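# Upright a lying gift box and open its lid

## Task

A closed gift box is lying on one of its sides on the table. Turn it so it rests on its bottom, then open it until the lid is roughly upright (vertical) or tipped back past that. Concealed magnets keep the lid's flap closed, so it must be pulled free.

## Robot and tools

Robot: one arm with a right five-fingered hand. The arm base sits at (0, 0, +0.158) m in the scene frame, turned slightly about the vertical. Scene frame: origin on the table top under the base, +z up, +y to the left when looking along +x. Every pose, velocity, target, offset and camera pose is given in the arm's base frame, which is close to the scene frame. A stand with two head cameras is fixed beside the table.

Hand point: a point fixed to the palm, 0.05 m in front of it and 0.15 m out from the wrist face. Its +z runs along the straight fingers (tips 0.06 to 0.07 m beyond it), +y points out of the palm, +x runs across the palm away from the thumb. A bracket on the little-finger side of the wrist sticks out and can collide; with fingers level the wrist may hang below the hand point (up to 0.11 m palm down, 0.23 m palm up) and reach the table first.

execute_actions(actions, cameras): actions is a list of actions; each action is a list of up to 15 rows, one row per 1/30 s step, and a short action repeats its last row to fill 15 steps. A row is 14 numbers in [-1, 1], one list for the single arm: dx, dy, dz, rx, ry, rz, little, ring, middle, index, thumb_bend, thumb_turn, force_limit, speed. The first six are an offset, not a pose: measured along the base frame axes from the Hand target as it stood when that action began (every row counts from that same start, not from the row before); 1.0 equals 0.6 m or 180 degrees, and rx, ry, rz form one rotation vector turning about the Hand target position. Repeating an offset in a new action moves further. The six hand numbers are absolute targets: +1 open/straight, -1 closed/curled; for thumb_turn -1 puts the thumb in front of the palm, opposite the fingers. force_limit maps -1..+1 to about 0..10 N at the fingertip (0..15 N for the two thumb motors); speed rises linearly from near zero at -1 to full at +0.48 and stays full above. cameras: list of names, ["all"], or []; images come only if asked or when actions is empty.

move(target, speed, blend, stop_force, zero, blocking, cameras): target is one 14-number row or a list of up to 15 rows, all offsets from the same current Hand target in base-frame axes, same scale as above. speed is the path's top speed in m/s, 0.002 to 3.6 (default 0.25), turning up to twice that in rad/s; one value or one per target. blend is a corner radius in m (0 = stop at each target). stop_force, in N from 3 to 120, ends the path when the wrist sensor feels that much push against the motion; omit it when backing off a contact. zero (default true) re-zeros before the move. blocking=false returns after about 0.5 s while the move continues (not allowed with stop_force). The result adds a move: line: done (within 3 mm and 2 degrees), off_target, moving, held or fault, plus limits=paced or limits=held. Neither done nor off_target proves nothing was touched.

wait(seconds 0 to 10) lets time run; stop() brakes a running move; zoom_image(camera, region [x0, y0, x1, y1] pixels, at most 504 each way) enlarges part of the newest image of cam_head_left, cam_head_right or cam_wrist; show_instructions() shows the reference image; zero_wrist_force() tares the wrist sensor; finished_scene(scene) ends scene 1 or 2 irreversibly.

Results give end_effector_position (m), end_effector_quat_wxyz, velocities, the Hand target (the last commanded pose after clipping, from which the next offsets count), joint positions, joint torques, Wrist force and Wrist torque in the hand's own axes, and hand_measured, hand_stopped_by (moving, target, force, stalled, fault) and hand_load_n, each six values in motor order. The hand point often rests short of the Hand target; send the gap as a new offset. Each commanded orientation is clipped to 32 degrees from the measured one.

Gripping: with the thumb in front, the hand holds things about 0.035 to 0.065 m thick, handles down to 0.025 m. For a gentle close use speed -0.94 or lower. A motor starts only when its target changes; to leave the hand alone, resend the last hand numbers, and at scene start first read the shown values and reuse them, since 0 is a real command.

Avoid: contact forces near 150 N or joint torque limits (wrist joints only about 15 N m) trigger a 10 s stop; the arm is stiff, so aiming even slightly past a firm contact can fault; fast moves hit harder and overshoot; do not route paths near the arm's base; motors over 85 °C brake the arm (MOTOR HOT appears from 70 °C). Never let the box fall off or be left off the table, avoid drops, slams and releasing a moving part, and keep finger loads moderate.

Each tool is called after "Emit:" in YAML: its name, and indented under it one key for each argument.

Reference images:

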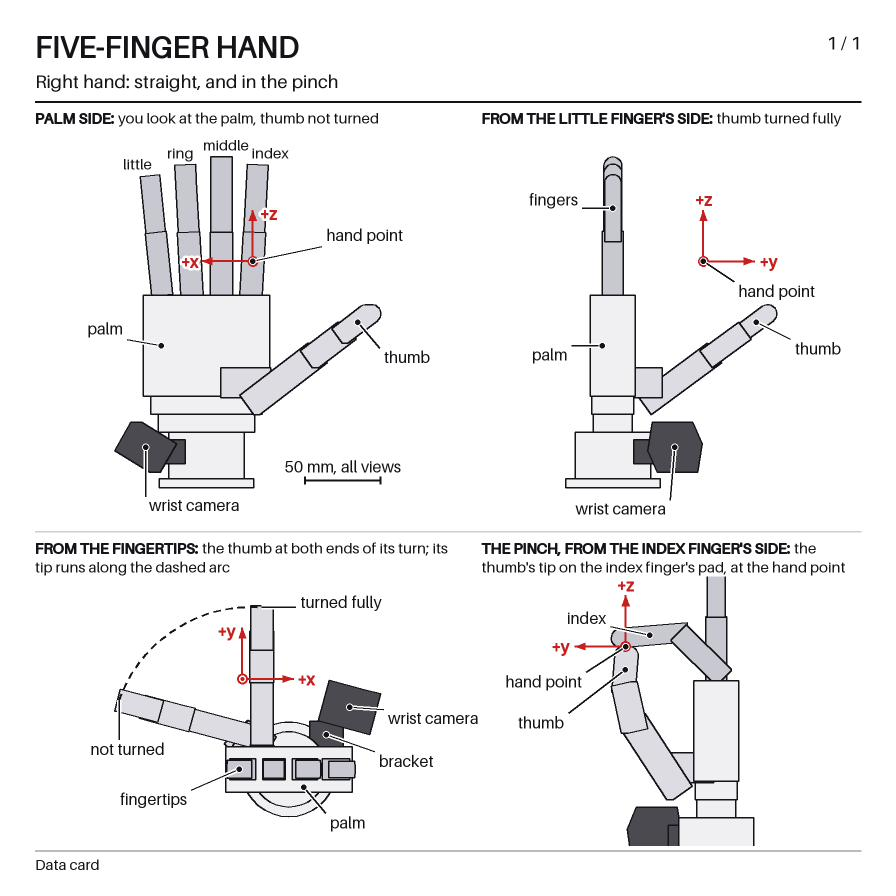

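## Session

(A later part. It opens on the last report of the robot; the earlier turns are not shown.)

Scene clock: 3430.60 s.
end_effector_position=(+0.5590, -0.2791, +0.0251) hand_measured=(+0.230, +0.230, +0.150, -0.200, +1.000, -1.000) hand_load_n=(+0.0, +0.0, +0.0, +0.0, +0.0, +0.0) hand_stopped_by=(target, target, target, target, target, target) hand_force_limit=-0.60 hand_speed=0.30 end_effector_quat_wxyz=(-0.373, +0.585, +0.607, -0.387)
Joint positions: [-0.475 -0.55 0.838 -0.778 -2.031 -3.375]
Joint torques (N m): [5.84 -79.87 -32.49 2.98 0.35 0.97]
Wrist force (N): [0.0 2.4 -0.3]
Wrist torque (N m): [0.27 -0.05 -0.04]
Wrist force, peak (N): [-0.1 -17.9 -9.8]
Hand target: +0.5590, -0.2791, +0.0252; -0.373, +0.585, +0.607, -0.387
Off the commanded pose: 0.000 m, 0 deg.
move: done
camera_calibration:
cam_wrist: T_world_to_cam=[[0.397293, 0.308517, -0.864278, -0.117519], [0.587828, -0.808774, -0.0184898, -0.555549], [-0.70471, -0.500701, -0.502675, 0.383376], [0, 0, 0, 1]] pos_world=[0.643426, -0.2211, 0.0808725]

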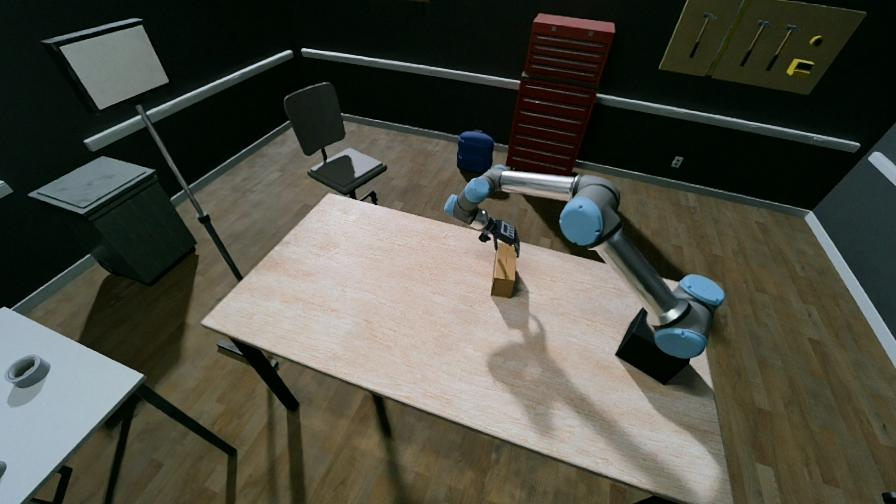

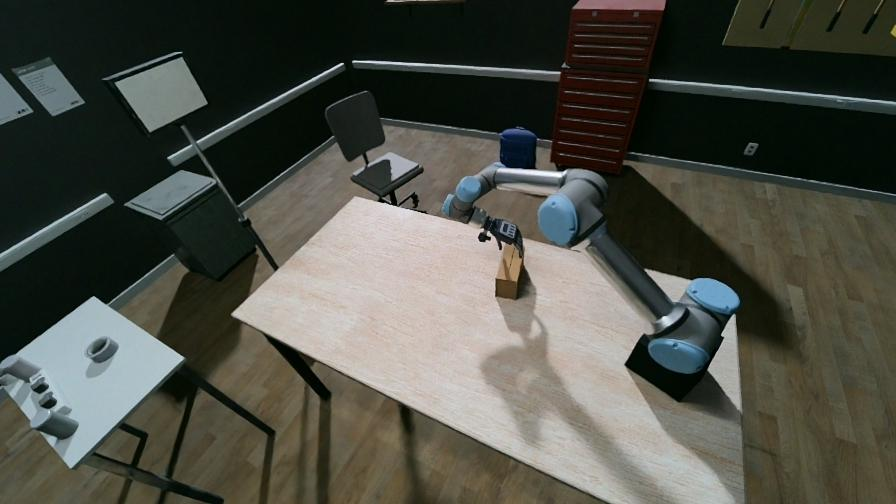

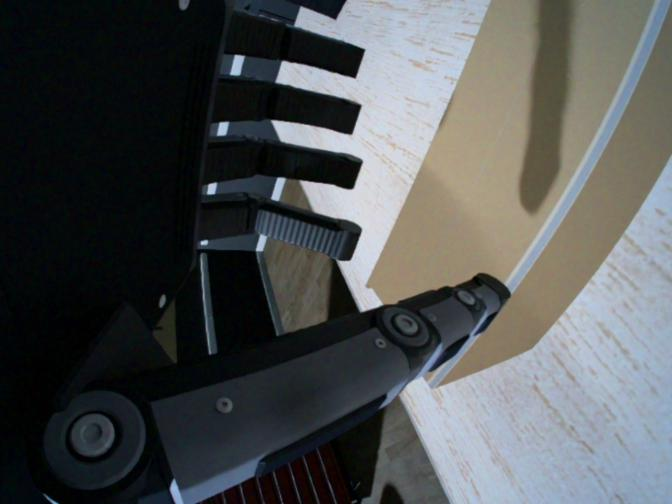

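Emit:
move:
  target:
    - [0.027,0.001,0.0,-0.0167,0,0,0.23,0.23,0.2,0.25,1,-1,-0.6,0.3]
    - [0.027,0.001,-0.055,-0.0167,0,0,0.23,0.23,0.2,0.25,1,-1,-0.6,0.3]
  speed: 0.08
  cameras: ["all"]

Emit:
zoom_image:
  camera: "cam_head_left"
  region: [455, 205, 545, 305]

Emit:
zoom_image:
  camera: "cam_wrist"
  region: [250, 0, 672, 400]

Scene clock: 3526.93 s.
end_effector_position=(+0.5752, -0.2785, -0.0077) hand_measured=(+0.230, +0.230, +0.200, +0.250, +1.000, -1.000) hand_load_n=(-0.5, +0.0, +0.0, +0.0, +0.0, +0.0) hand_stopped_by=(target, target, target, target, target, target) hand_force_limit=-0.60 hand_speed=0.30 end_effector_quat_wxyz=(-0.358, +0.594, +0.597, -0.403)
Joint positions: [-0.456 -0.476 0.784 -0.797 -2.036 -3.319]
Joint torques (N m): [6.69 -34.62 -1.93 -2.13 -0.36 -0.54]
Wrist force (N): [0.4 2.5 0.1]
Wrist torque (N m): [0.25 -0.10 -0.01]
Wrist force, peak (N): [-0.1 3.1 0.0]
Hand target: +0.5752, -0.2785, -0.0078; -0.358, +0.594, +0.597, -0.403
Off the commanded pose: 0.000 m, 0 deg.
move: done
camera_calibration:
cam_wrist: T_world_to_cam=[[0.397323, 0.262623, -0.879297, -0.165422], [0.587744, -0.80869, 0.0240463, -0.564845], [-0.704764, -0.526356, -0.475666, 0.371636], [0, 0, 0, 1]] pos_world=[0.659626, -0.217728, 0.0449022]

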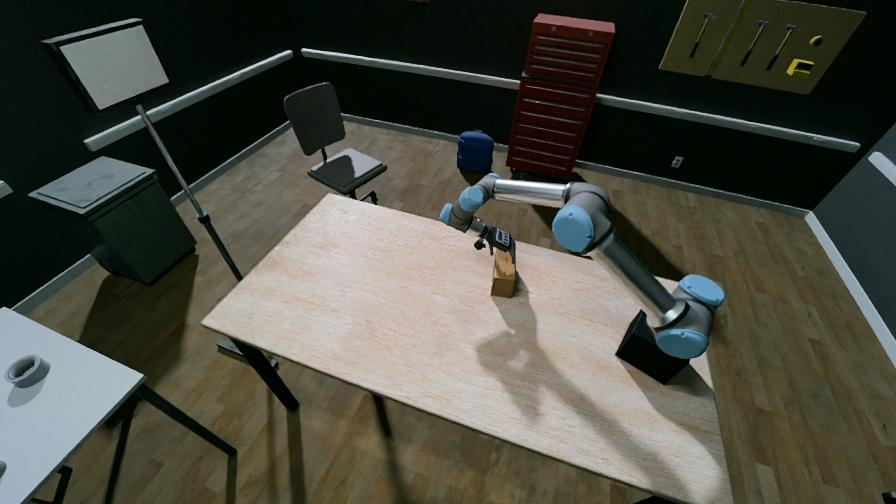

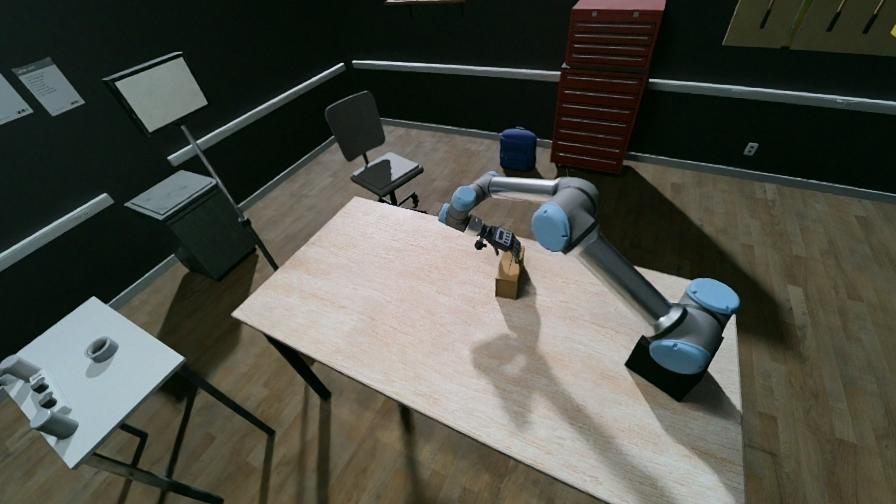

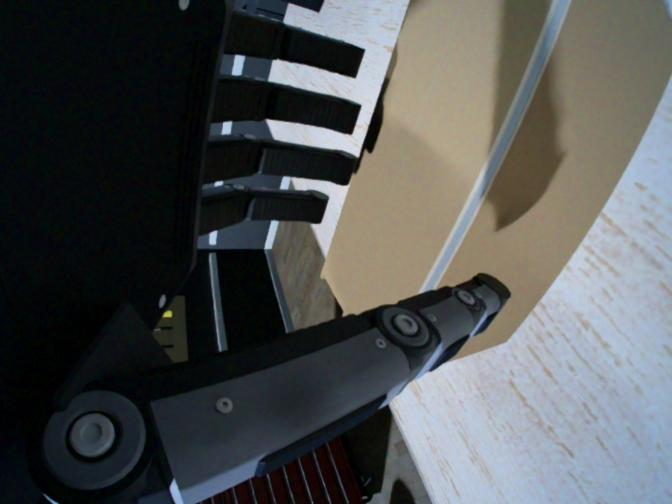

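Scaled by 5.040 from the camera's 896x504 image, which has a finer 1280x720 frame.

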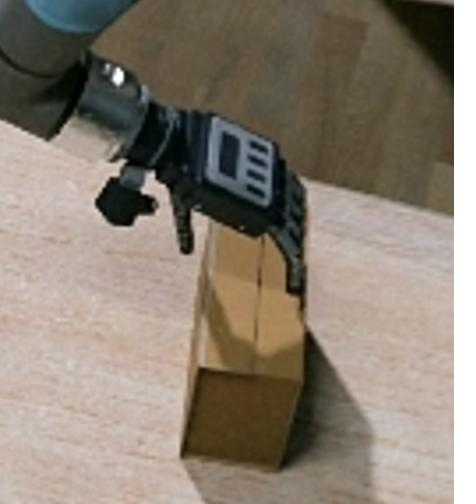

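Scaled by 1.194 from the camera's 672x504 image, which has a finer 960x720 frame.

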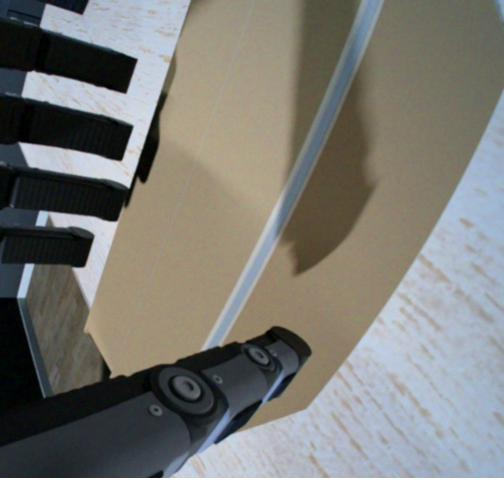

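Emit:
move:
  target: [0,0,-0.03,0,0,0,0.23,0.23,0.2,0.25,1,-1,-0.6,0.3]
  speed: 0.015
  stop_force: 4
  cameras: ["cam_wrist","cam_head_left"]

Emit:
zoom_image:
  camera: "cam_head_left"
  region: [455, 205, 545, 305]

Scene clock: 3544.53 s.
end_effector_position=(+0.5752, -0.2785, -0.0194) hand_measured=(+0.230, +0.230, +0.200, +0.250, +1.000, -1.000) hand_load_n=(+0.0, +0.0, -0.5, +0.0, +0.0, +0.0) hand_stopped_by=(target, target, target, target, target, target) hand_force_limit=-0.60 hand_speed=0.30 end_effector_quat_wxyz=(-0.358, +0.594, +0.597, -0.403)
Joint positions: [-0.456 -0.464 0.791 -0.816 -2.036 -3.319]
Joint torques (N m): [6.51 -81.87 -31.96 2.61 0.81 0.09]
Wrist force (N): [-0.5 0.0 -1.6]
Wrist torque (N m): [0.18 -0.08 -0.09]
Wrist force, peak (N): [-0.2 -7.4 -5.1]
Hand target: +0.5752, -0.2785, -0.0194; -0.358, +0.594, +0.597, -0.403 (not the last commanded pose)
Off the commanded pose: 0.006 m, 0 deg.
move: contact
camera_calibration:
cam_wrist: T_world_to_cam=[[0.39727, 0.262693, -0.8793, -0.175659], [0.587779, -0.808667, 0.0239686, -0.564579], [-0.704764, -0.526356, -0.475664, 0.366072], [0, 0, 0, 1]] pos_world=[0.659626, -0.217727, 0.033202]
Images, in order (width x height): cam_head_left 896x504, cam_wrist 672x504.

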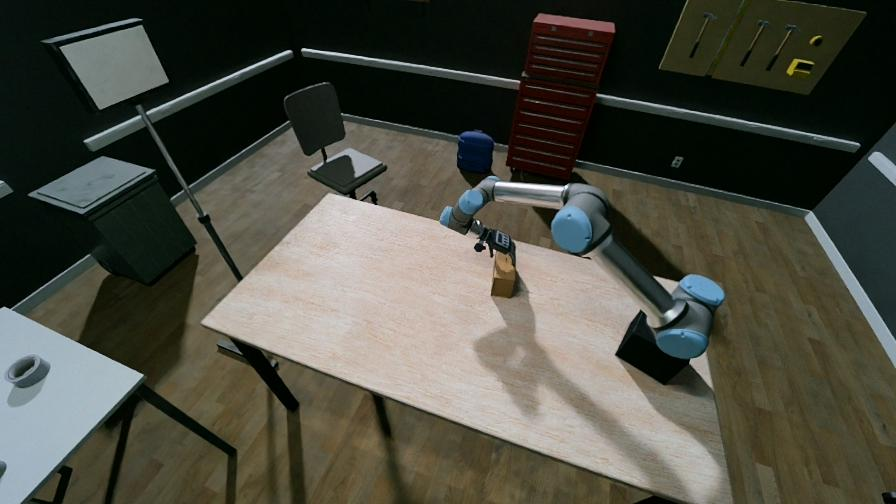

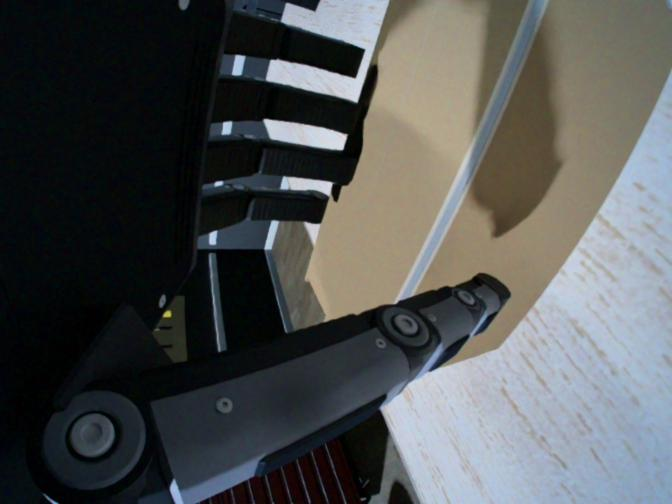

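Scaled by 5.040 from the camera's 896x504 image, which has a finer 1280x720 frame.

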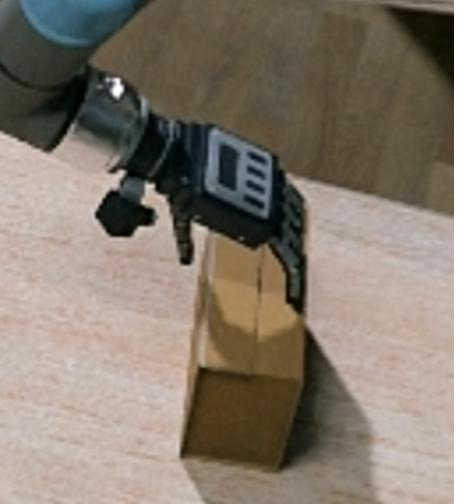

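Emit:
move:
  target:
    - [0,0,0.013,0,0,0,0.23,0.23,0.2,0.25,1,-1,-0.6,0.3]
    - [0.012,0,0.013,0,0,0,0.23,0.23,0.2,0.25,1,-1,-0.6,0.3]
  speed: 0.04

Emit:
move:
  target: [0,0,-0.035,0,0,0,0.23,0.23,0.2,0.25,1,-1,-0.6,0.3]
  speed: 0.012
  stop_force: 7
  cameras: ["cam_wrist"]

Emit:
zoom_image:
  camera: "cam_wrist"
  region: [250, 0, 560, 300]

Scene clock: 3558.00 s.
end_effector_position=(+0.5824, -0.2785, -0.0115) hand_measured=(+0.230, +0.230, +0.200, +0.250, +1.000, -1.000) hand_load_n=(+0.0, +0.0, +0.0, +0.0, +0.0, +0.0) hand_stopped_by=(target, target, target, target, target, target) hand_force_limit=-0.60 hand_speed=0.30 end_effector_quat_wxyz=(-0.358, +0.594, +0.597, -0.403)
Joint positions: [-0.452 -0.449 0.74 -0.779 -2.033 -3.317]
Joint torques (N m): [7.21 -34.41 -34.06 3.29 0.98 1.51]
Wrist force (N): [0.2 2.2 0.0]
Wrist torque (N m): [0.22 -0.08 -0.04]
Wrist force, peak (N): [0.1 3.2 0.1]
Hand target: +0.5824, -0.2785, -0.0116; -0.358, +0.594, +0.597, -0.403
Off the commanded pose: 0.000 m, 0 deg.
move: done

Scene clock: 3560.03 s.
end_effector_position=(+0.5824, -0.2785, -0.0185) hand_measured=(+0.230, +0.230, +0.200, +0.250, +1.000, -1.000) hand_load_n=(+0.0, +0.0, -1.5, +0.0, +0.0, +0.0) hand_stopped_by=(target, target, target, target, target, target) hand_force_limit=-0.60 hand_speed=0.30 end_effector_quat_wxyz=(-0.358, +0.594, +0.597, -0.403)
Joint positions: [-0.452 -0.442 0.744 -0.79 -2.033 -3.317]
Joint torques (N m): [7.18 -83.06 -32.93 2.64 0.9 0.9]
Wrist force (N): [-0.2 1.4 -1.5]
Wrist torque (N m): [0.25 -0.03 -0.07]
Wrist force, peak (N): [-1.3 -5.7 -5.3]
Hand target: +0.5824, -0.2785, -0.0185; -0.358, +0.594, +0.597, -0.403 (not the last commanded pose)
Off the commanded pose: 0.014 m, 0 deg.
move: contact
camera_calibration:
cam_wrist: T_world_to_cam=[[0.39735, 0.262644, -0.879279, -0.177793], [0.587787, -0.808658, 0.024074, -0.568839], [-0.704712, -0.526394, -0.475699, 0.371533], [0, 0, 0, 1]] pos_world=[0.666826, -0.217727, 0.0341023]
Images, in order (width x height): cam_wrist 672x504.

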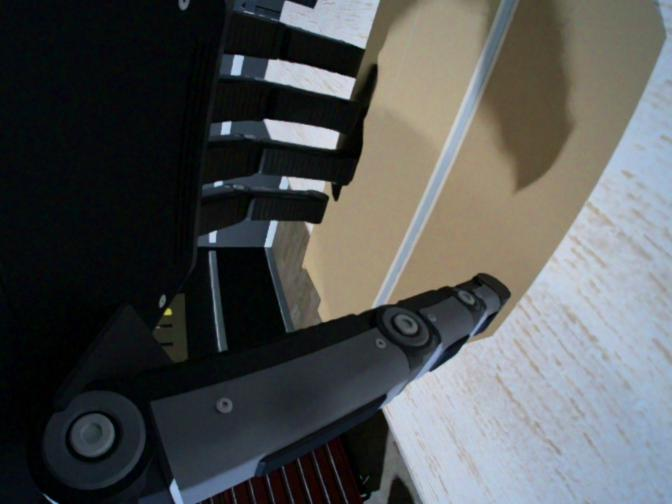

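Scaled by 1.626 from the camera's 672x504 image, which has a finer 960x720 frame.

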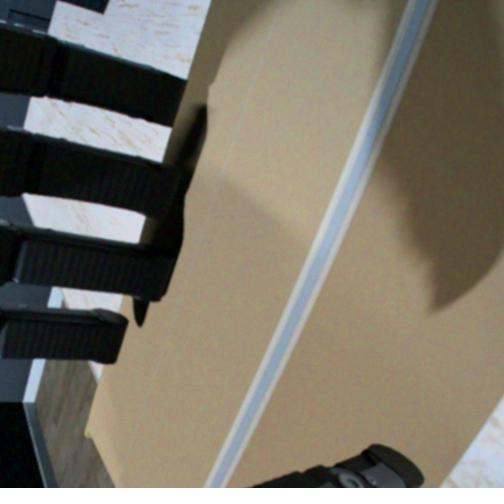

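Emit:
move:
  target: [0,0,-0.009,0,0,0,0.23,0.23,0.2,0.25,1,-1,-0.6,0.3]
  speed: 0.012

Scene clock: 3579.30 s.
end_effector_position=(+0.5824, -0.2785, -0.0236) hand_measured=(+0.230, +0.230, +0.200, +0.250, +1.000, -1.000) hand_load_n=(-0.5, +0.0, +5.0, +0.0, +0.0, +0.0) hand_stopped_by=(target, target, target, target, target, target) hand_force_limit=-0.60 hand_speed=0.30 end_effector_quat_wxyz=(-0.358, +0.594, +0.597, -0.403)
Joint positions: [-0.452 -0.437 0.747 -0.798 -2.033 -3.317]
Joint torques (N m): [5.12 -14.35 6.53 -9.29 4.93 0.18]
Wrist force (N): [-5.0 -44.7 -25.7]
Wrist torque (N m): [0.75 0.23 -1.11]
Wrist force, peak (N): [-5.0 -44.7 -25.7]
Hand target: +0.5824, -0.2785, -0.0239; -0.358, +0.594, +0.597, -0.403
Off the commanded pose: 0.000 m, 0 deg.
move: done

Emit:
move:
  target: [0,0,0.0053,0,0,0,0.23,0.23,0.2,0.25,1,-1,-0.6,0.3]
  speed: 0.02

Scene clock: 3587.20 s.
end_effector_position=(+0.5824, -0.2784, -0.0210) hand_measured=(+0.230, +0.230, +0.200, +0.250, +1.000, -1.000) hand_load_n=(+0.0, +0.0, +0.0, +0.0, +0.0, +0.0) hand_stopped_by=(target, target, target, target, target, target) hand_force_limit=-0.60 hand_speed=0.30 end_effector_quat_wxyz=(-0.358, +0.594, +0.597, -0.403)
Joint positions: [-0.452 -0.439 0.746 -0.794 -2.033 -3.317]
Joint torques (N m): [4.33 -74.77 -30.29 2.88 2.06 -1.72]
Wrist force (N): [-4.2 -9.2 -6.2]
Wrist torque (N m): [0.11 -0.12 -0.30]
Wrist force, peak (N): [-5.9 -50.0 -28.2]
Hand target: +0.5824, -0.2785, -0.0207; -0.358, +0.594, +0.597, -0.403
Off the commanded pose: 0.000 m, 0 deg.
move: done

Emit:
execute_actions:
  actions:
    - [[0,0,0,0,0,0,0.23,0.23,0.2,-0.2,1,-1,-0.2,-0.85]]
    - [[0,0,0,0,0,0,0.23,0.23,0.2,-0.2,1,-1,-0.2,-0.85]]
    - [[0,0,0,0,0,0,0.23,0.23,0.2,-0.2,1,-1,-0.2,-0.85]]
    - [[0,0,0,0,0,0,0.23,0.23,0.2,-0.2,1,-1,-0.2,-0.85]]
  cameras: ["cam_wrist","cam_head_left"]

Emit:
zoom_image:
  camera: "cam_wrist"
  region: [250, 0, 560, 300]

Emit:
zoom_image:
  camera: "cam_head_left"
  region: [455, 205, 545, 305]

Scene clock: 3600.43 s.
end_effector_position=(+0.5824, -0.2785, -0.0207) hand_measured=(+0.230, +0.230, +0.200, -0.200, +1.000, -1.000) hand_load_n=(+0.0, +0.0, +0.0, +0.0, +0.0, +0.0) hand_stopped_by=(target, target, target, target, target, target) hand_force_limit=-0.20 hand_speed=-0.85 end_effector_quat_wxyz=(-0.358, +0.594, +0.597, -0.403)
Joint positions: [-0.452 -0.44 0.745 -0.793 -2.033 -3.317]
Joint torques (N m): [2.79 -78.07 -30.9 0.45 0.25 0.52]
Wrist force (N): [-1.2 -4.2 -3.1]
Wrist torque (N m): [0.10 -0.29 -0.12]
Wrist force, peak (N): [-3.9 -7.5 -5.3]
Hand target: +0.5824, -0.2785, -0.0207; -0.358, +0.594, +0.597, -0.403
Off the commanded pose: 0.000 m, 0 deg.
camera_calibration:
cam_wrist: T_world_to_cam=[[0.397411, 0.262692, -0.879237, -0.179759], [0.587785, -0.808659, 0.0240708, -0.568786], [-0.704679, -0.526368, -0.475776, 0.370472], [0, 0, 0, 1]] pos_world=[0.666826, -0.217727, 0.0319024]
Images, in order (width x height): cam_head_left 896x504, cam_wrist 672x504.

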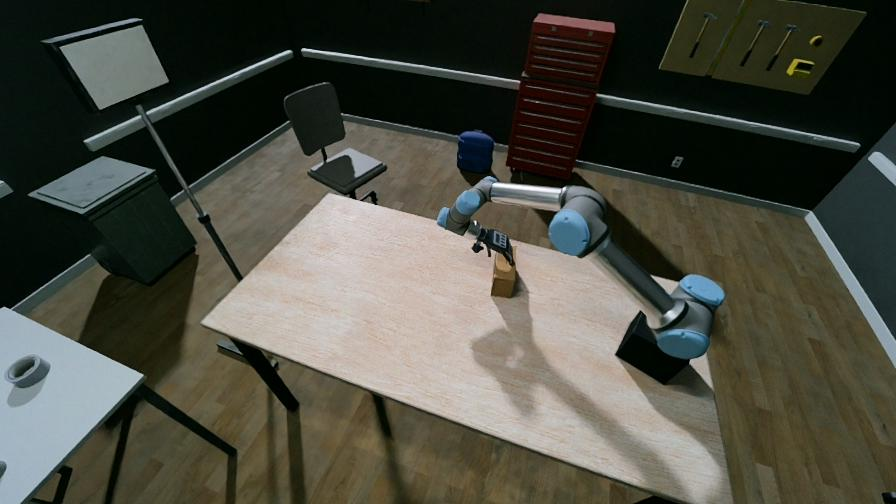

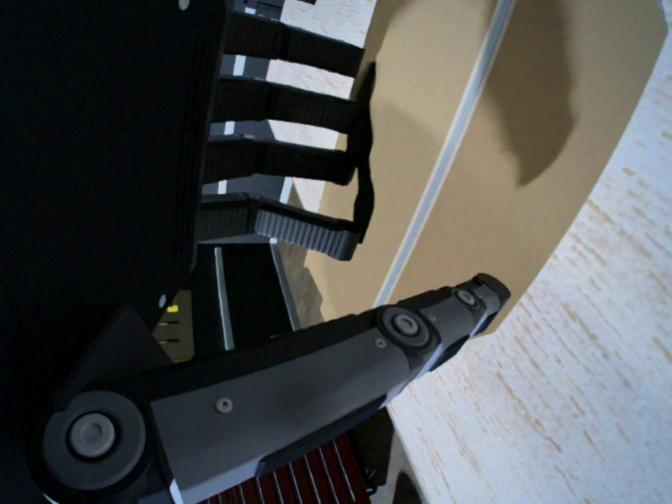

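Scaled by 1.626 from the camera's 672x504 image, which has a finer 960x720 frame.

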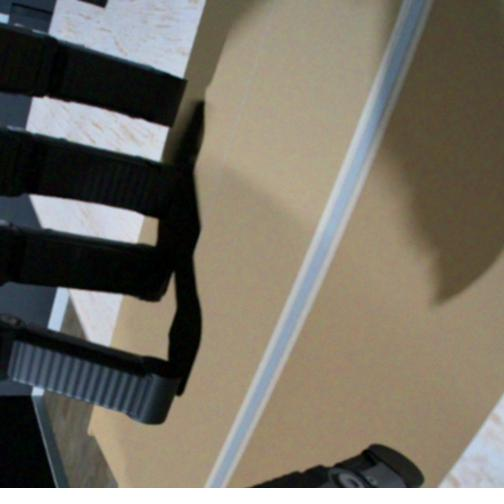

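Scaled by 5.040 from the camera's 896x504 image, which has a finer 1280x720 frame.

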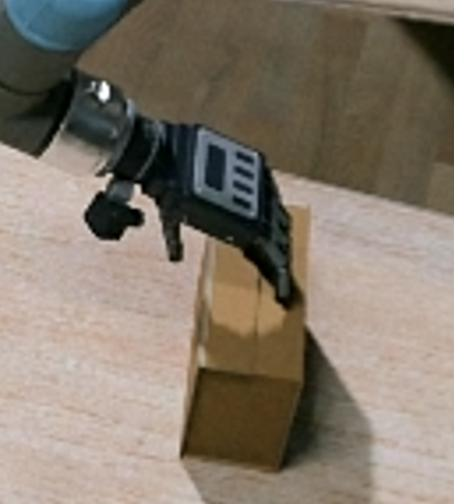

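Emit:
move:
  target: [0,0,0.02,0.011,0,0,0.15,0.2,0.2,0.14,1,-1,-0.2,0]
  speed: 0.05

Emit:
move:
  target: [0,0,-0.035,0,0,0,0.15,0.2,0.2,0.14,1,-1,-0.2,0]
  speed: 0.012
  stop_force: 10
  cameras: ["cam_wrist"]

Emit:
zoom_image:
  camera: "cam_wrist"
  region: [250, 0, 560, 300]

Scene clock: 3651.50 s.
end_effector_position=(+0.5824, -0.2785, -0.0088) hand_measured=(+0.150, +0.200, +0.200, +0.140, +1.000, -1.000) hand_load_n=(+0.0, +0.0, +0.0, +0.0, +0.0, +0.0) hand_stopped_by=(target, target, target, target, target, target) hand_force_limit=-0.20 hand_speed=0.00 end_effector_quat_wxyz=(-0.368, +0.588, +0.604, -0.393)
Joint positions: [-0.458 -0.448 0.726 -0.766 -2.024 -3.35]
Joint torques (N m): [-5.61 -84.99 -34.55 2.82 1.16 -1.4]
Wrist force (N): [1.2 1.9 -0.2]
Wrist torque (N m): [0.20 -0.23 0.11]
Wrist force, peak (N): [-1.3 -5.3 -3.9]
Hand target: +0.5824, -0.2785, -0.0087; -0.368, +0.588, +0.604, -0.392
Off the commanded pose: 0.000 m, 0 deg.
move: done

Scene clock: 3654.03 s.
end_effector_position=(+0.5824, -0.2784, -0.0216) hand_measured=(+0.150, +0.200, +0.200, +0.140, +1.000, -1.000) hand_load_n=(+0.0, +0.0, +0.0, +0.0, +0.0, +0.0) hand_stopped_by=(target, target, target, target, target, target) hand_force_limit=-0.20 hand_speed=0.00 end_effector_quat_wxyz=(-0.368, +0.588, +0.604, -0.393)
Joint positions: [-0.458 -0.435 0.734 -0.787 -2.024 -3.35]
Joint torques (N m): [-6.26 -76.85 -29.96 2.11 1.17 -1.3]
Wrist force (N): [0.8 -9.5 -6.0]
Wrist torque (N m): [0.02 -0.15 -0.17]
Wrist force, peak (N): [1.2 -16.7 -8.8]
Hand target: +0.5824, -0.2785, -0.0216; -0.368, +0.588, +0.604, -0.393 (not the last commanded pose)
Off the commanded pose: 0.008 m, 0 deg.
move: contact
camera_calibration:
cam_wrist: T_world_to_cam=[[0.397274, 0.292894, -0.869705, -0.171925], [0.587781, -0.80901, -0.00396005, -0.56943], [-0.70476, -0.509623, -0.493556, 0.374346], [0, 0, 0, 1]] pos_world=[0.666826, -0.219544, 0.0329818]
Images, in order (width x height): cam_wrist 672x504.

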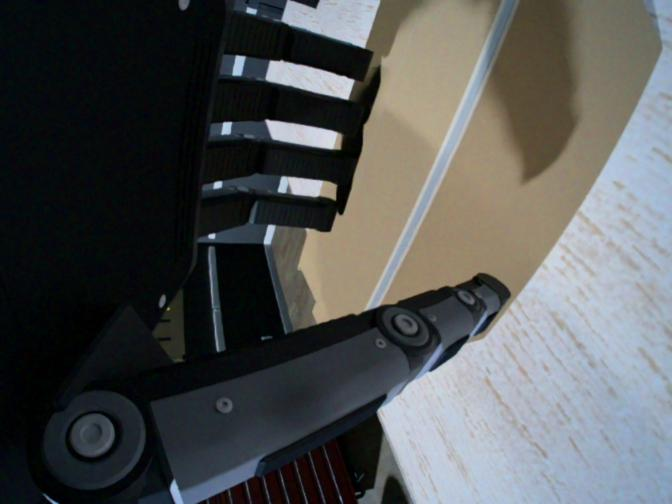

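Scaled by 1.626 from the camera's 672x504 image, which has a finer 960x720 frame.

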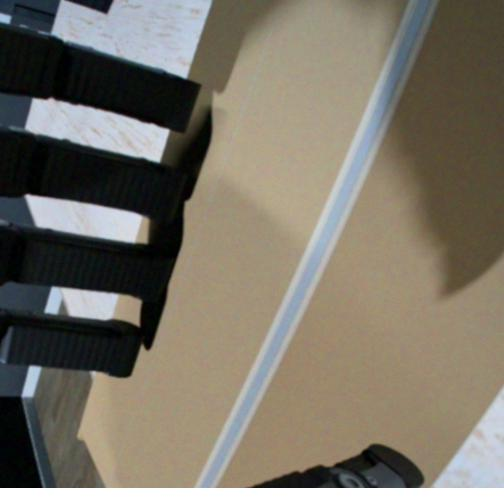

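Emit:
execute_actions:
  actions:
    - [[0,0,0,0,0,0,0.15,0.2,0.2,0.06,1,-1,0.0,-0.9]]
    - [[0,0,0,0,0,0,0.15,0.2,0.2,0.06,1,-1,0.0,-0.9]]
  cameras: ["cam_wrist"]

Emit:
zoom_image:
  camera: "cam_wrist"
  region: [250, 100, 456, 300]

Scene clock: 3661.07 s.
end_effector_position=(+0.5824, -0.2784, -0.0216) hand_measured=(+0.150, +0.200, +0.200, +0.060, +1.000, -1.000) hand_load_n=(+0.0, +0.0, +0.0, +0.0, +0.0, +0.0) hand_stopped_by=(target, target, target, target, target, target) hand_force_limit=0.00 hand_speed=-0.90 end_effector_quat_wxyz=(-0.368, +0.588, +0.604, -0.393)
Joint positions: [-0.458 -0.435 0.734 -0.787 -2.024 -3.35]
Joint torques (N m): [-5.24 -76.87 -30.26 1.89 1.03 -1.03]
Wrist force (N): [0.6 -10.1 -5.9]
Wrist torque (N m): [-0.02 -0.14 -0.19]
Wrist force, peak (N): [0.8 -10.4 -6.2]
Hand target: +0.5824, -0.2785, -0.0216; -0.368, +0.588, +0.604, -0.393
Off the commanded pose: 0.000 m, 0 deg.
camera_calibration:
cam_wrist: T_world_to_cam=[[0.397274, 0.292894, -0.869705, -0.171925], [0.587781, -0.80901, -0.00396005, -0.56943], [-0.70476, -0.509623, -0.493556, 0.374346], [0, 0, 0, 1]] pos_world=[0.666826, -0.219544, 0.0329818]
Images, in order (width x height): cam_wrist 672x504.

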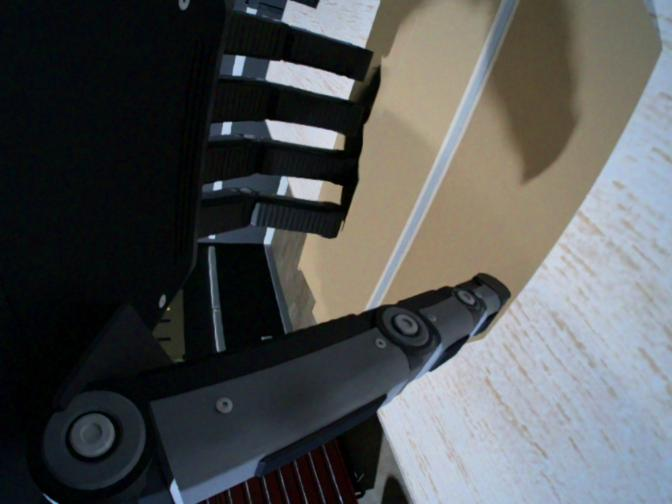

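Scaled by 2.447 from the camera's 672x504 image, which has a finer 960x720 frame.

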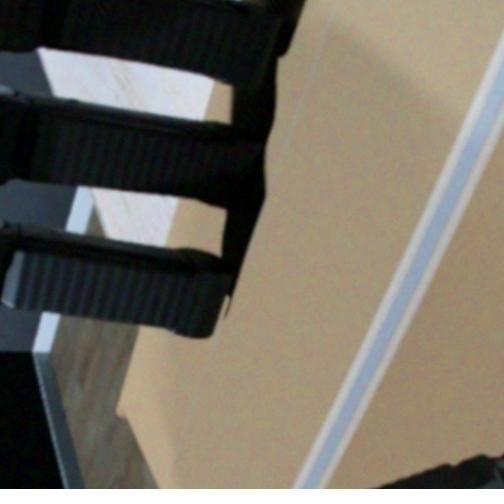

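Emit:
move:
  target:
    - [0,0,0.02,0,0,0,0.15,0.25,0.25,0.25,1,-1,0,0]
    - [-0.0085,0,0.02,0,0,0,0.15,0.25,0.25,0.25,1,-1,0,0]
  speed: 0.05

Emit:
move:
  target: [0,0,-0.035,0,0,0,0.15,0.25,0.25,0.25,1,-1,0,0]
  speed: 0.012
  stop_force: 8
  cameras: ["cam_wrist"]

Emit:
zoom_image:
  camera: "cam_wrist"
  region: [250, 0, 560, 300]

Scene clock: 3677.33 s.
end_effector_position=(+0.5773, -0.2785, -0.0096) hand_measured=(+0.150, +0.250, +0.250, +0.250, +1.000, -1.000) hand_load_n=(+0.5, +0.0, +0.0, +0.0, +0.0, +0.0) hand_stopped_by=(target, target, target, target, target, target) hand_force_limit=0.00 hand_speed=0.00 end_effector_quat_wxyz=(-0.368, +0.588, +0.604, -0.393)
Joint positions: [-0.461 -0.463 0.76 -0.785 -2.026 -3.352]
Joint torques (N m): [-7.65 -83.78 -2.57 -2.25 -0.46 -1.35]
Wrist force (N): [1.2 1.5 -0.3]
Wrist torque (N m): [0.13 -0.21 0.09]
Wrist force, peak (N): [0.9 -10.2 -6.1]
Hand target: +0.5773, -0.2785, -0.0096; -0.368, +0.588, +0.604, -0.393
Off the commanded pose: 0.000 m, 0 deg.
move: done

Scene clock: 3679.83 s.
end_effector_position=(+0.5773, -0.2785, -0.0225) hand_measured=(+0.150, +0.250, +0.250, +0.250, +1.000, -1.000) hand_load_n=(+0.0, +0.0, +0.5, +0.0, +0.0, +0.5) hand_stopped_by=(target, target, target, target, target, target) hand_force_limit=0.00 hand_speed=0.00 end_effector_quat_wxyz=(-0.368, +0.588, +0.604, -0.392)
Joint positions: [-0.461 -0.45 0.768 -0.806 -2.026 -3.352]
Joint torques (N m): [-5.86 -77.89 -30.5 2.09 -0.32 -1.2]
Wrist force (N): [0.7 -8.3 -5.1]
Wrist torque (N m): [0.02 -0.11 -0.15]
Wrist force, peak (N): [0.9 -13.8 -7.9]
Hand target: +0.5773, -0.2785, -0.0225; -0.368, +0.588, +0.604, -0.392 (not the last commanded pose)
Off the commanded pose: 0.008 m, 0 deg.
move: contact
camera_calibration:
cam_wrist: T_world_to_cam=[[0.397274, 0.292894, -0.869705, -0.170595], [0.587781, -0.80901, -0.00396005, -0.566436], [-0.70476, -0.509623, -0.493556, 0.370357], [0, 0, 0, 1]] pos_world=[0.661726, -0.219544, 0.0321818]
Images, in order (width x height): cam_wrist 672x504.

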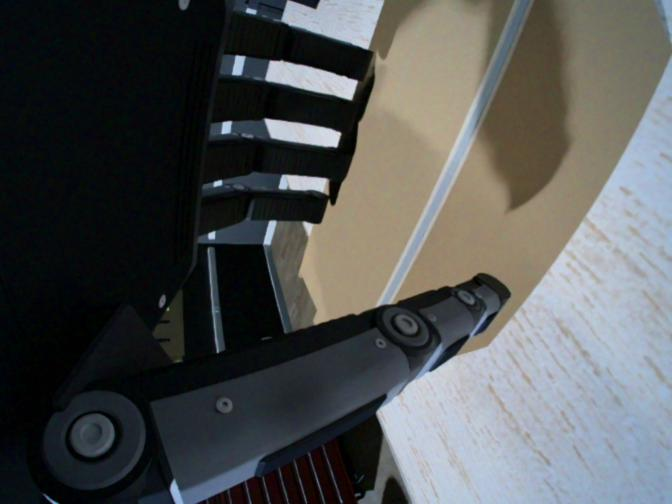

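Scaled by 1.626 from the camera's 672x504 image, which has a finer 960x720 frame.

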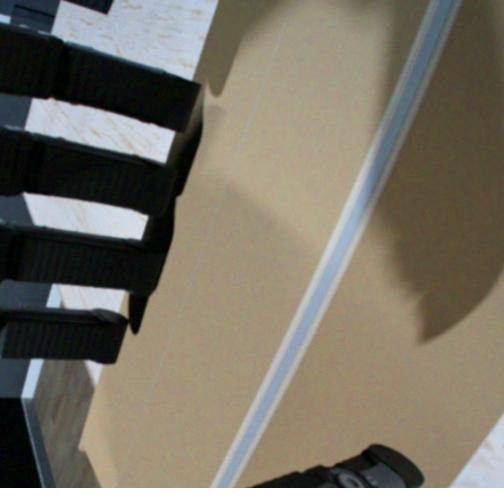

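Emit:
execute_actions:
  actions:
    - [[0,0,0,0,0,0,0.15,0.25,0.25,0.1,1,-1,0.0,-0.8]]
    - [[0,0,0,0,0,0,0.15,0.25,0.25,0.1,1,-1,0.0,-0.8]]

Emit:
execute_actions:
  actions:
    - [[0,0,0,0,0,0,0.15,0.25,0.25,0.03,1,-1,0.0,-0.9]]
    - [[0,0,0,0,0,0,0.15,0.25,0.25,0.03,1,-1,0.0,-0.9]]
  cameras: ["cam_wrist"]

Emit:
zoom_image:
  camera: "cam_wrist"
  region: [250, 100, 456, 300]

Scene clock: 3687.27 s.
end_effector_position=(+0.5773, -0.2785, -0.0225) hand_measured=(+0.150, +0.250, +0.250, +0.100, +1.000, -1.000) hand_load_n=(+0.0, +0.0, +1.0, -0.5, +0.0, +0.0) hand_stopped_by=(target, target, target, target, target, target) hand_force_limit=0.00 hand_speed=-0.80 end_effector_quat_wxyz=(-0.368, +0.588, +0.604, -0.392)
Joint positions: [-0.461 -0.45 0.768 -0.806 -2.026 -3.352]
Joint torques (N m): [-2.71 -77.06 -30.11 1.98 0.02 -1.13]
Wrist force (N): [0.9 -7.2 -5.1]
Wrist torque (N m): [0.09 -0.10 -0.14]
Wrist force, peak (N): [0.5 -8.2 -5.5]
Hand target: +0.5773, -0.2785, -0.0225; -0.368, +0.588, +0.604, -0.392
Off the commanded pose: 0.000 m, 0 deg.

Scene clock: 3688.47 s.
end_effector_position=(+0.5773, -0.2785, -0.0225) hand_measured=(+0.150, +0.250, +0.250, +0.030, +1.000, -1.000) hand_load_n=(+0.0, +0.0, +1.0, +0.0, +0.0, +0.0) hand_stopped_by=(target, target, target, target, target, target) hand_force_limit=0.00 hand_speed=-0.90 end_effector_quat_wxyz=(-0.368, +0.588, +0.604, -0.392)
Joint positions: [-0.461 -0.45 0.768 -0.806 -2.026 -3.352]
Joint torques (N m): [-1.73 -76.66 -30.26 2.07 -0.01 -0.84]
Wrist force (N): [0.6 -7.8 -5.2]
Wrist torque (N m): [0.08 -0.07 -0.16]
Wrist force, peak (N): [0.7 -8.2 -5.5]
Hand target: +0.5773, -0.2785, -0.0225; -0.368, +0.588, +0.604, -0.392
Off the commanded pose: 0.000 m, 0 deg.
camera_calibration:
cam_wrist: T_world_to_cam=[[0.397274, 0.292894, -0.869705, -0.170595], [0.587781, -0.80901, -0.00396005, -0.566436], [-0.70476, -0.509623, -0.493556, 0.370357], [0, 0, 0, 1]] pos_world=[0.661726, -0.219544, 0.0321818]
Images, in order (width x height): cam_wrist 672x504.

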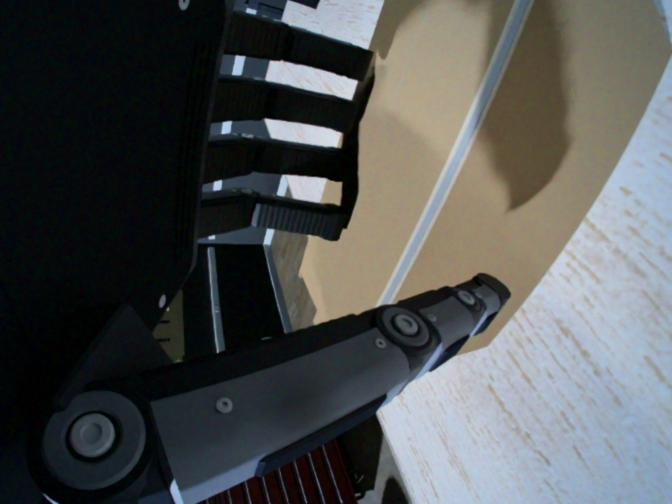

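Scaled by 2.447 from the camera's 672x504 image, which has a finer 960x720 frame.

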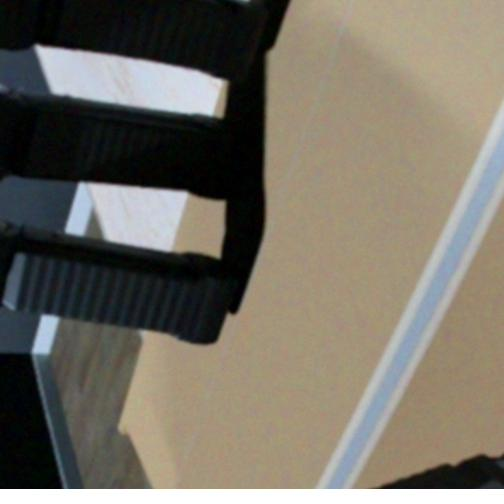

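Emit:
execute_actions:
  actions:
    - [[0,0,0,0,0,0,0.15,0.25,0.25,-0.03,1,-1,0.2,-0.9]]
    - [[0,0,0,0,0,0,0.15,0.25,0.25,-0.03,1,-1,0.2,-0.9]]

Emit:
execute_actions:
  actions:
    - [[0,0,0,0,0,0,0.15,0.25,0.25,-0.09,1,-1,0.2,-0.9]]
    - [[0,0,0,0,0,0,0.15,0.25,0.25,-0.09,1,-1,0.2,-0.9]]
  cameras: ["cam_wrist"]

Emit:
zoom_image:
  camera: "cam_wrist"
  region: [250, 100, 456, 300]

Scene clock: 3696.07 s.
end_effector_position=(+0.5773, -0.2785, -0.0225) hand_measured=(+0.150, +0.250, +0.250, -0.030, +1.000, -1.000) hand_load_n=(+0.0, +0.0, -1.5, +1.5, -0.5, +0.0) hand_stopped_by=(target, target, target, target, target, target) hand_force_limit=0.20 hand_speed=-0.90 end_effector_quat_wxyz=(-0.368, +0.588, +0.604, -0.392)
Joint positions: [-0.461 -0.45 0.768 -0.806 -2.026 -3.352]
Joint torques (N m): [2.39 -75.86 -28.1 2.02 0.48 -0.57]
Wrist force (N): [0.7 -8.3 -5.6]
Wrist torque (N m): [0.05 -0.09 -0.14]
Wrist force, peak (N): [0.7 -8.7 -5.6]
Hand target: +0.5773, -0.2785, -0.0225; -0.368, +0.588, +0.604, -0.392
Off the commanded pose: 0.000 m, 0 deg.

Scene clock: 3697.27 s.
end_effector_position=(+0.5773, -0.2785, -0.0225) hand_measured=(+0.150, +0.250, +0.250, -0.088, +1.000, -1.000) hand_load_n=(+0.0, +0.0, -4.0, +3.0, +0.0, +0.0) hand_stopped_by=(target, target, target, target, target, target) hand_force_limit=0.20 hand_speed=-0.90 end_effector_quat_wxyz=(-0.368, +0.588, +0.604, -0.393)
Joint positions: [-0.461 -0.45 0.768 -0.806 -2.026 -3.352]
Joint torques (N m): [3.62 -74.04 -28.6 -0.12 0.4 -0.56]
Wrist force (N): [0.5 -10.3 -4.7]
Wrist torque (N m): [-0.09 -0.10 -0.12]
Wrist force, peak (N): [0.1 -12.3 -4.5]
Hand target: +0.5773, -0.2785, -0.0225; -0.368, +0.588, +0.604, -0.392
Off the commanded pose: 0.000 m, 0 deg.
camera_calibration:
cam_wrist: T_world_to_cam=[[0.397294, 0.292909, -0.86969, -0.170605], [0.587725, -0.809051, -0.0039997, -0.566406], [-0.704795, -0.50955, -0.493581, 0.370397], [0, 0, 0, 1]] pos_world=[0.661726, -0.219544, 0.0321818]
Images, in order (width x height): cam_wrist 672x504.

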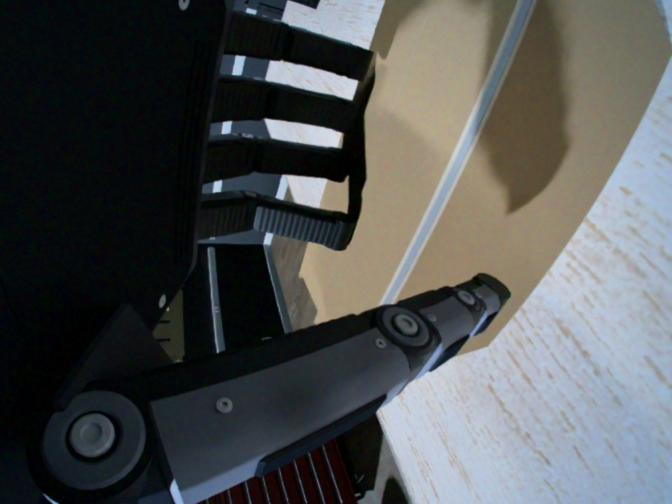

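Scaled by 2.447 from the camera's 672x504 image, which has a finer 960x720 frame.

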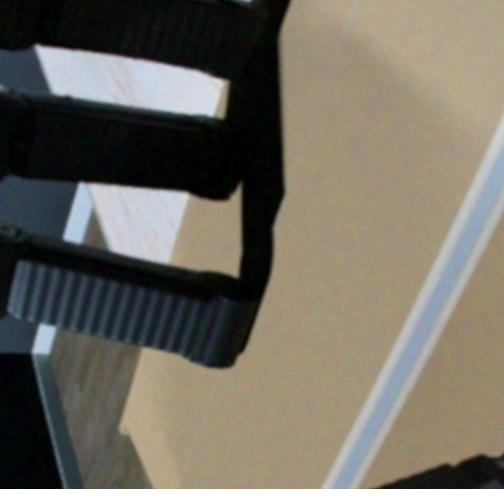

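Emit:
execute_actions:
  actions:
    - [[0,0,0,0,0,0,0.15,0.25,0.25,-0.15,1,-1,0.4,-0.9]]
    - [[0,0,0,0,0,0,0.15,0.25,0.25,-0.15,1,-1,0.4,-0.9]]
  cameras: ["cam_wrist"]

Emit:
zoom_image:
  camera: "cam_wrist"
  region: [250, 100, 456, 300]

Scene clock: 3703.00 s.
end_effector_position=(+0.5773, -0.2785, -0.0225) hand_measured=(+0.150, +0.250, +0.250, -0.150, +1.000, -1.000) hand_load_n=(+0.0, +0.0, +0.0, +0.0, +0.0, +0.0) hand_stopped_by=(target, target, target, target, target, target) hand_force_limit=0.40 hand_speed=-0.90 end_effector_quat_wxyz=(-0.368, +0.588, +0.604, -0.392)
Joint positions: [-0.461 -0.45 0.768 -0.806 -2.026 -3.352]
Joint torques (N m): [5 -69.36 -27.28 0.82 0.77 -0.33]
Wrist force (N): [1.4 -6.7 -4.6]
Wrist torque (N m): [0.06 -0.12 -0.10]
Wrist force, peak (N): [0.6 -11.2 -5.5]
Hand target: +0.5773, -0.2785, -0.0225; -0.368, +0.588, +0.604, -0.392
Off the commanded pose: 0.000 m, 0 deg.
camera_calibration:
cam_wrist: T_world_to_cam=[[0.397387, 0.29287, -0.869661, -0.170676], [0.587747, -0.809035, -0.00388594, -0.566422], [-0.704725, -0.509597, -0.493634, 0.370342], [0, 0, 0, 1]] pos_world=[0.661726, -0.219544, 0.032182]
Images, in order (width x height): cam_wrist 672x504.

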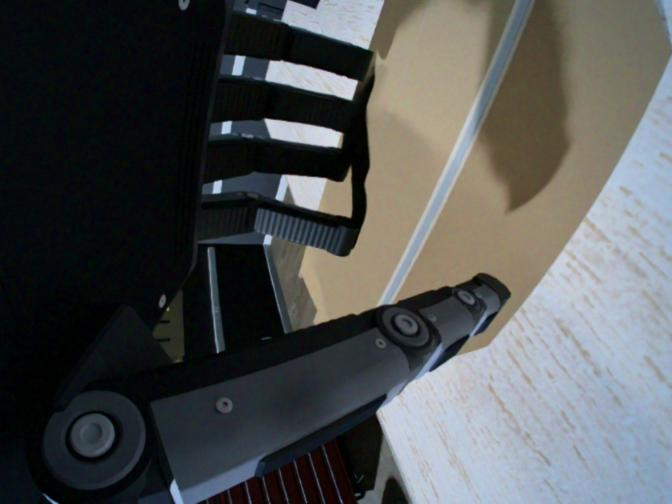

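Scaled by 2.447 from the camera's 672x504 image, which has a finer 960x720 frame.

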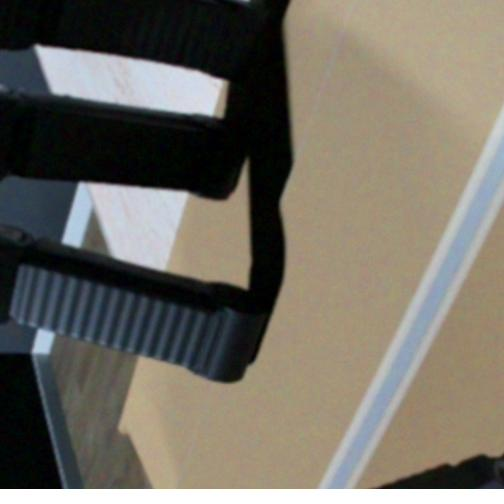

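Emit:
move:
  target:
    - [0,0,0.02,0,0,0,0.15,0.25,0.25,0.25,1,-1,0.4,0]
    - [0.005,0,0.02,0,0,0,0.15,0.25,0.25,0.25,1,-1,0.4,0]
  speed: 0.05

Emit:
move:
  target: [0,0,-0.035,0,0,0,0.15,0.25,0.25,0.25,1,-1,0.4,0]
  speed: 0.012
  stop_force: 8

Emit:
move:
  target: [0,0,-0.0013,0,0,0,0.15,0.25,0.25,0.1,1,-1,0.6,-0.8]
  speed: 0.012

Emit:
execute_actions:
  actions:
    - [[0,0,0,0,0,0,0.15,0.25,0.25,0.03,1,-1,0.6,-0.9]]
    - [[0,0,0,0,0,0,0.15,0.25,0.25,0.03,1,-1,0.6,-0.9]]
  cameras: ["cam_wrist"]

Emit:
zoom_image:
  camera: "cam_wrist"
  region: [250, 100, 456, 300]

Scene clock: 3717.90 s.
end_effector_position=(+0.5803, -0.2785, -0.0105) hand_measured=(+0.150, +0.250, +0.250, +0.250, +1.000, -1.000) hand_load_n=(+0.0, +0.0, +0.0, +0.0, +0.0, +0.0) hand_stopped_by=(target, target, target, target, target, target) hand_force_limit=0.40 hand_speed=0.00 end_effector_quat_wxyz=(-0.368, +0.588, +0.604, -0.392)
Joint positions: [-0.459 -0.453 0.741 -0.776 -2.025 -3.351]
Joint torques (N m): [5.78 -34.52 -31.75 3.02 1.03 0.93]
Wrist force (N): [0.7 2.6 -0.7]
Wrist torque (N m): [0.33 -0.14 0.09]
Wrist force, peak (N): [8.1 -30.1 -22.7]
Hand target: +0.5803, -0.2785, -0.0105; -0.368, +0.588, +0.604, -0.392
Off the commanded pose: 0.000 m, 0 deg.
move: done

Scene clock: 3720.33 s.
end_effector_position=(+0.5803, -0.2785, -0.0224) hand_measured=(+0.150, +0.250, +0.250, +0.250, +1.000, -1.000) hand_load_n=(+0.0, +0.0, +0.5, +0.0, +0.0, +0.0) hand_stopped_by=(target, target, target, target, target, target) hand_force_limit=0.40 hand_speed=0.00 end_effector_quat_wxyz=(-0.368, +0.588, +0.604, -0.392)
Joint positions: [-0.459 -0.441 0.748 -0.795 -2.025 -3.351]
Joint torques (N m): [6.48 -78.05 -30.5 2.2 1.08 0.95]
Wrist force (N): [0.3 -5.5 -5.0]
Wrist torque (N m): [0.24 -0.06 -0.12]
Wrist force, peak (N): [0.7 -12.5 -8.1]
Hand target: +0.5803, -0.2785, -0.0224; -0.368, +0.588, +0.604, -0.392 (not the last commanded pose)
Off the commanded pose: 0.009 m, 0 deg.
move: contact

Scene clock: 3721.03 s.
end_effector_position=(+0.5804, -0.2785, -0.0230) hand_measured=(+0.150, +0.250, +0.250, +0.100, +1.000, -1.000) hand_load_n=(+0.0, +0.0, +2.0, -0.5, +0.0, +0.0) hand_stopped_by=(target, target, target, target, target, target) hand_force_limit=0.60 hand_speed=-0.80 end_effector_quat_wxyz=(-0.368, +0.588, +0.604, -0.392)
Joint positions: [-0.459 -0.44 0.749 -0.796 -2.025 -3.351]
Joint torques (N m): [5.9 -28.68 -0.7 -4.55 1.03 0.81]
Wrist force (N): [1.0 -14.3 -9.1]
Wrist torque (N m): [0.16 -0.01 -0.30]
Wrist force, peak (N): [0.3 -14.6 -8.8]
Hand target: +0.5803, -0.2785, -0.0232; -0.368, +0.588, +0.604, -0.392
Off the commanded pose: 0.000 m, 0 deg.
move: done

Scene clock: 3722.23 s.
end_effector_position=(+0.5803, -0.2785, -0.0232) hand_measured=(+0.150, +0.250, +0.250, +0.030, +1.000, -1.000) hand_load_n=(+0.0, +0.0, +2.5, +1.0, +0.0, +0.0) hand_stopped_by=(target, target, target, target, target, target) hand_force_limit=0.60 hand_speed=-0.90 end_effector_quat_wxyz=(-0.368, +0.588, +0.604, -0.392)
Joint positions: [-0.459 -0.44 0.749 -0.796 -2.025 -3.351]
Joint torques (N m): [6.19 -28.18 -0.58 -3.26 1.03 0.94]
Wrist force (N): [-0.4 -15.5 -7.8]
Wrist torque (N m): [0.07 -0.05 -0.32]
Wrist force, peak (N): [0.6 -16.1 -9.8]
Hand target: +0.5803, -0.2785, -0.0232; -0.368, +0.588, +0.604, -0.392
Off the commanded pose: 0.000 m, 0 deg.
camera_calibration:
cam_wrist: T_world_to_cam=[[0.397274, 0.292894, -0.869705, -0.172395], [0.587781, -0.80901, -0.00396005, -0.568202], [-0.70476, -0.509623, -0.493556, 0.372125], [0, 0, 0, 1]] pos_world=[0.664726, -0.219544, 0.0314818]
Images, in order (width x height): cam_wrist 672x504.

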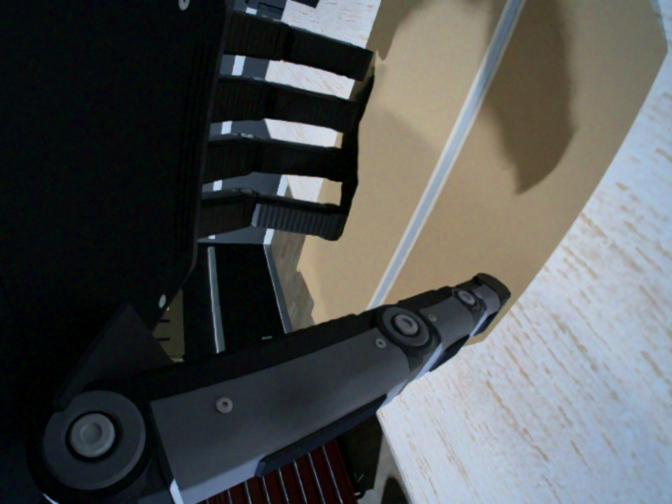

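Scaled by 2.447 from the camera's 672x504 image, which has a finer 960x720 frame.

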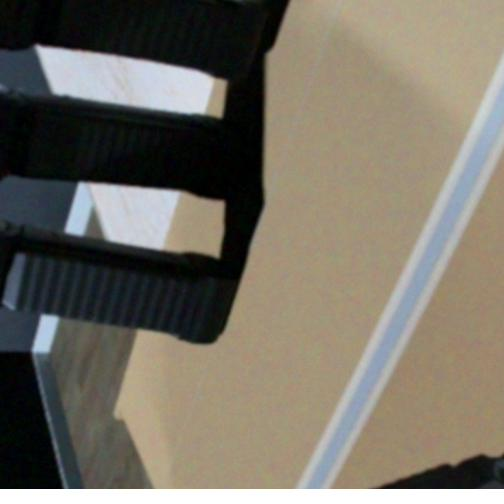

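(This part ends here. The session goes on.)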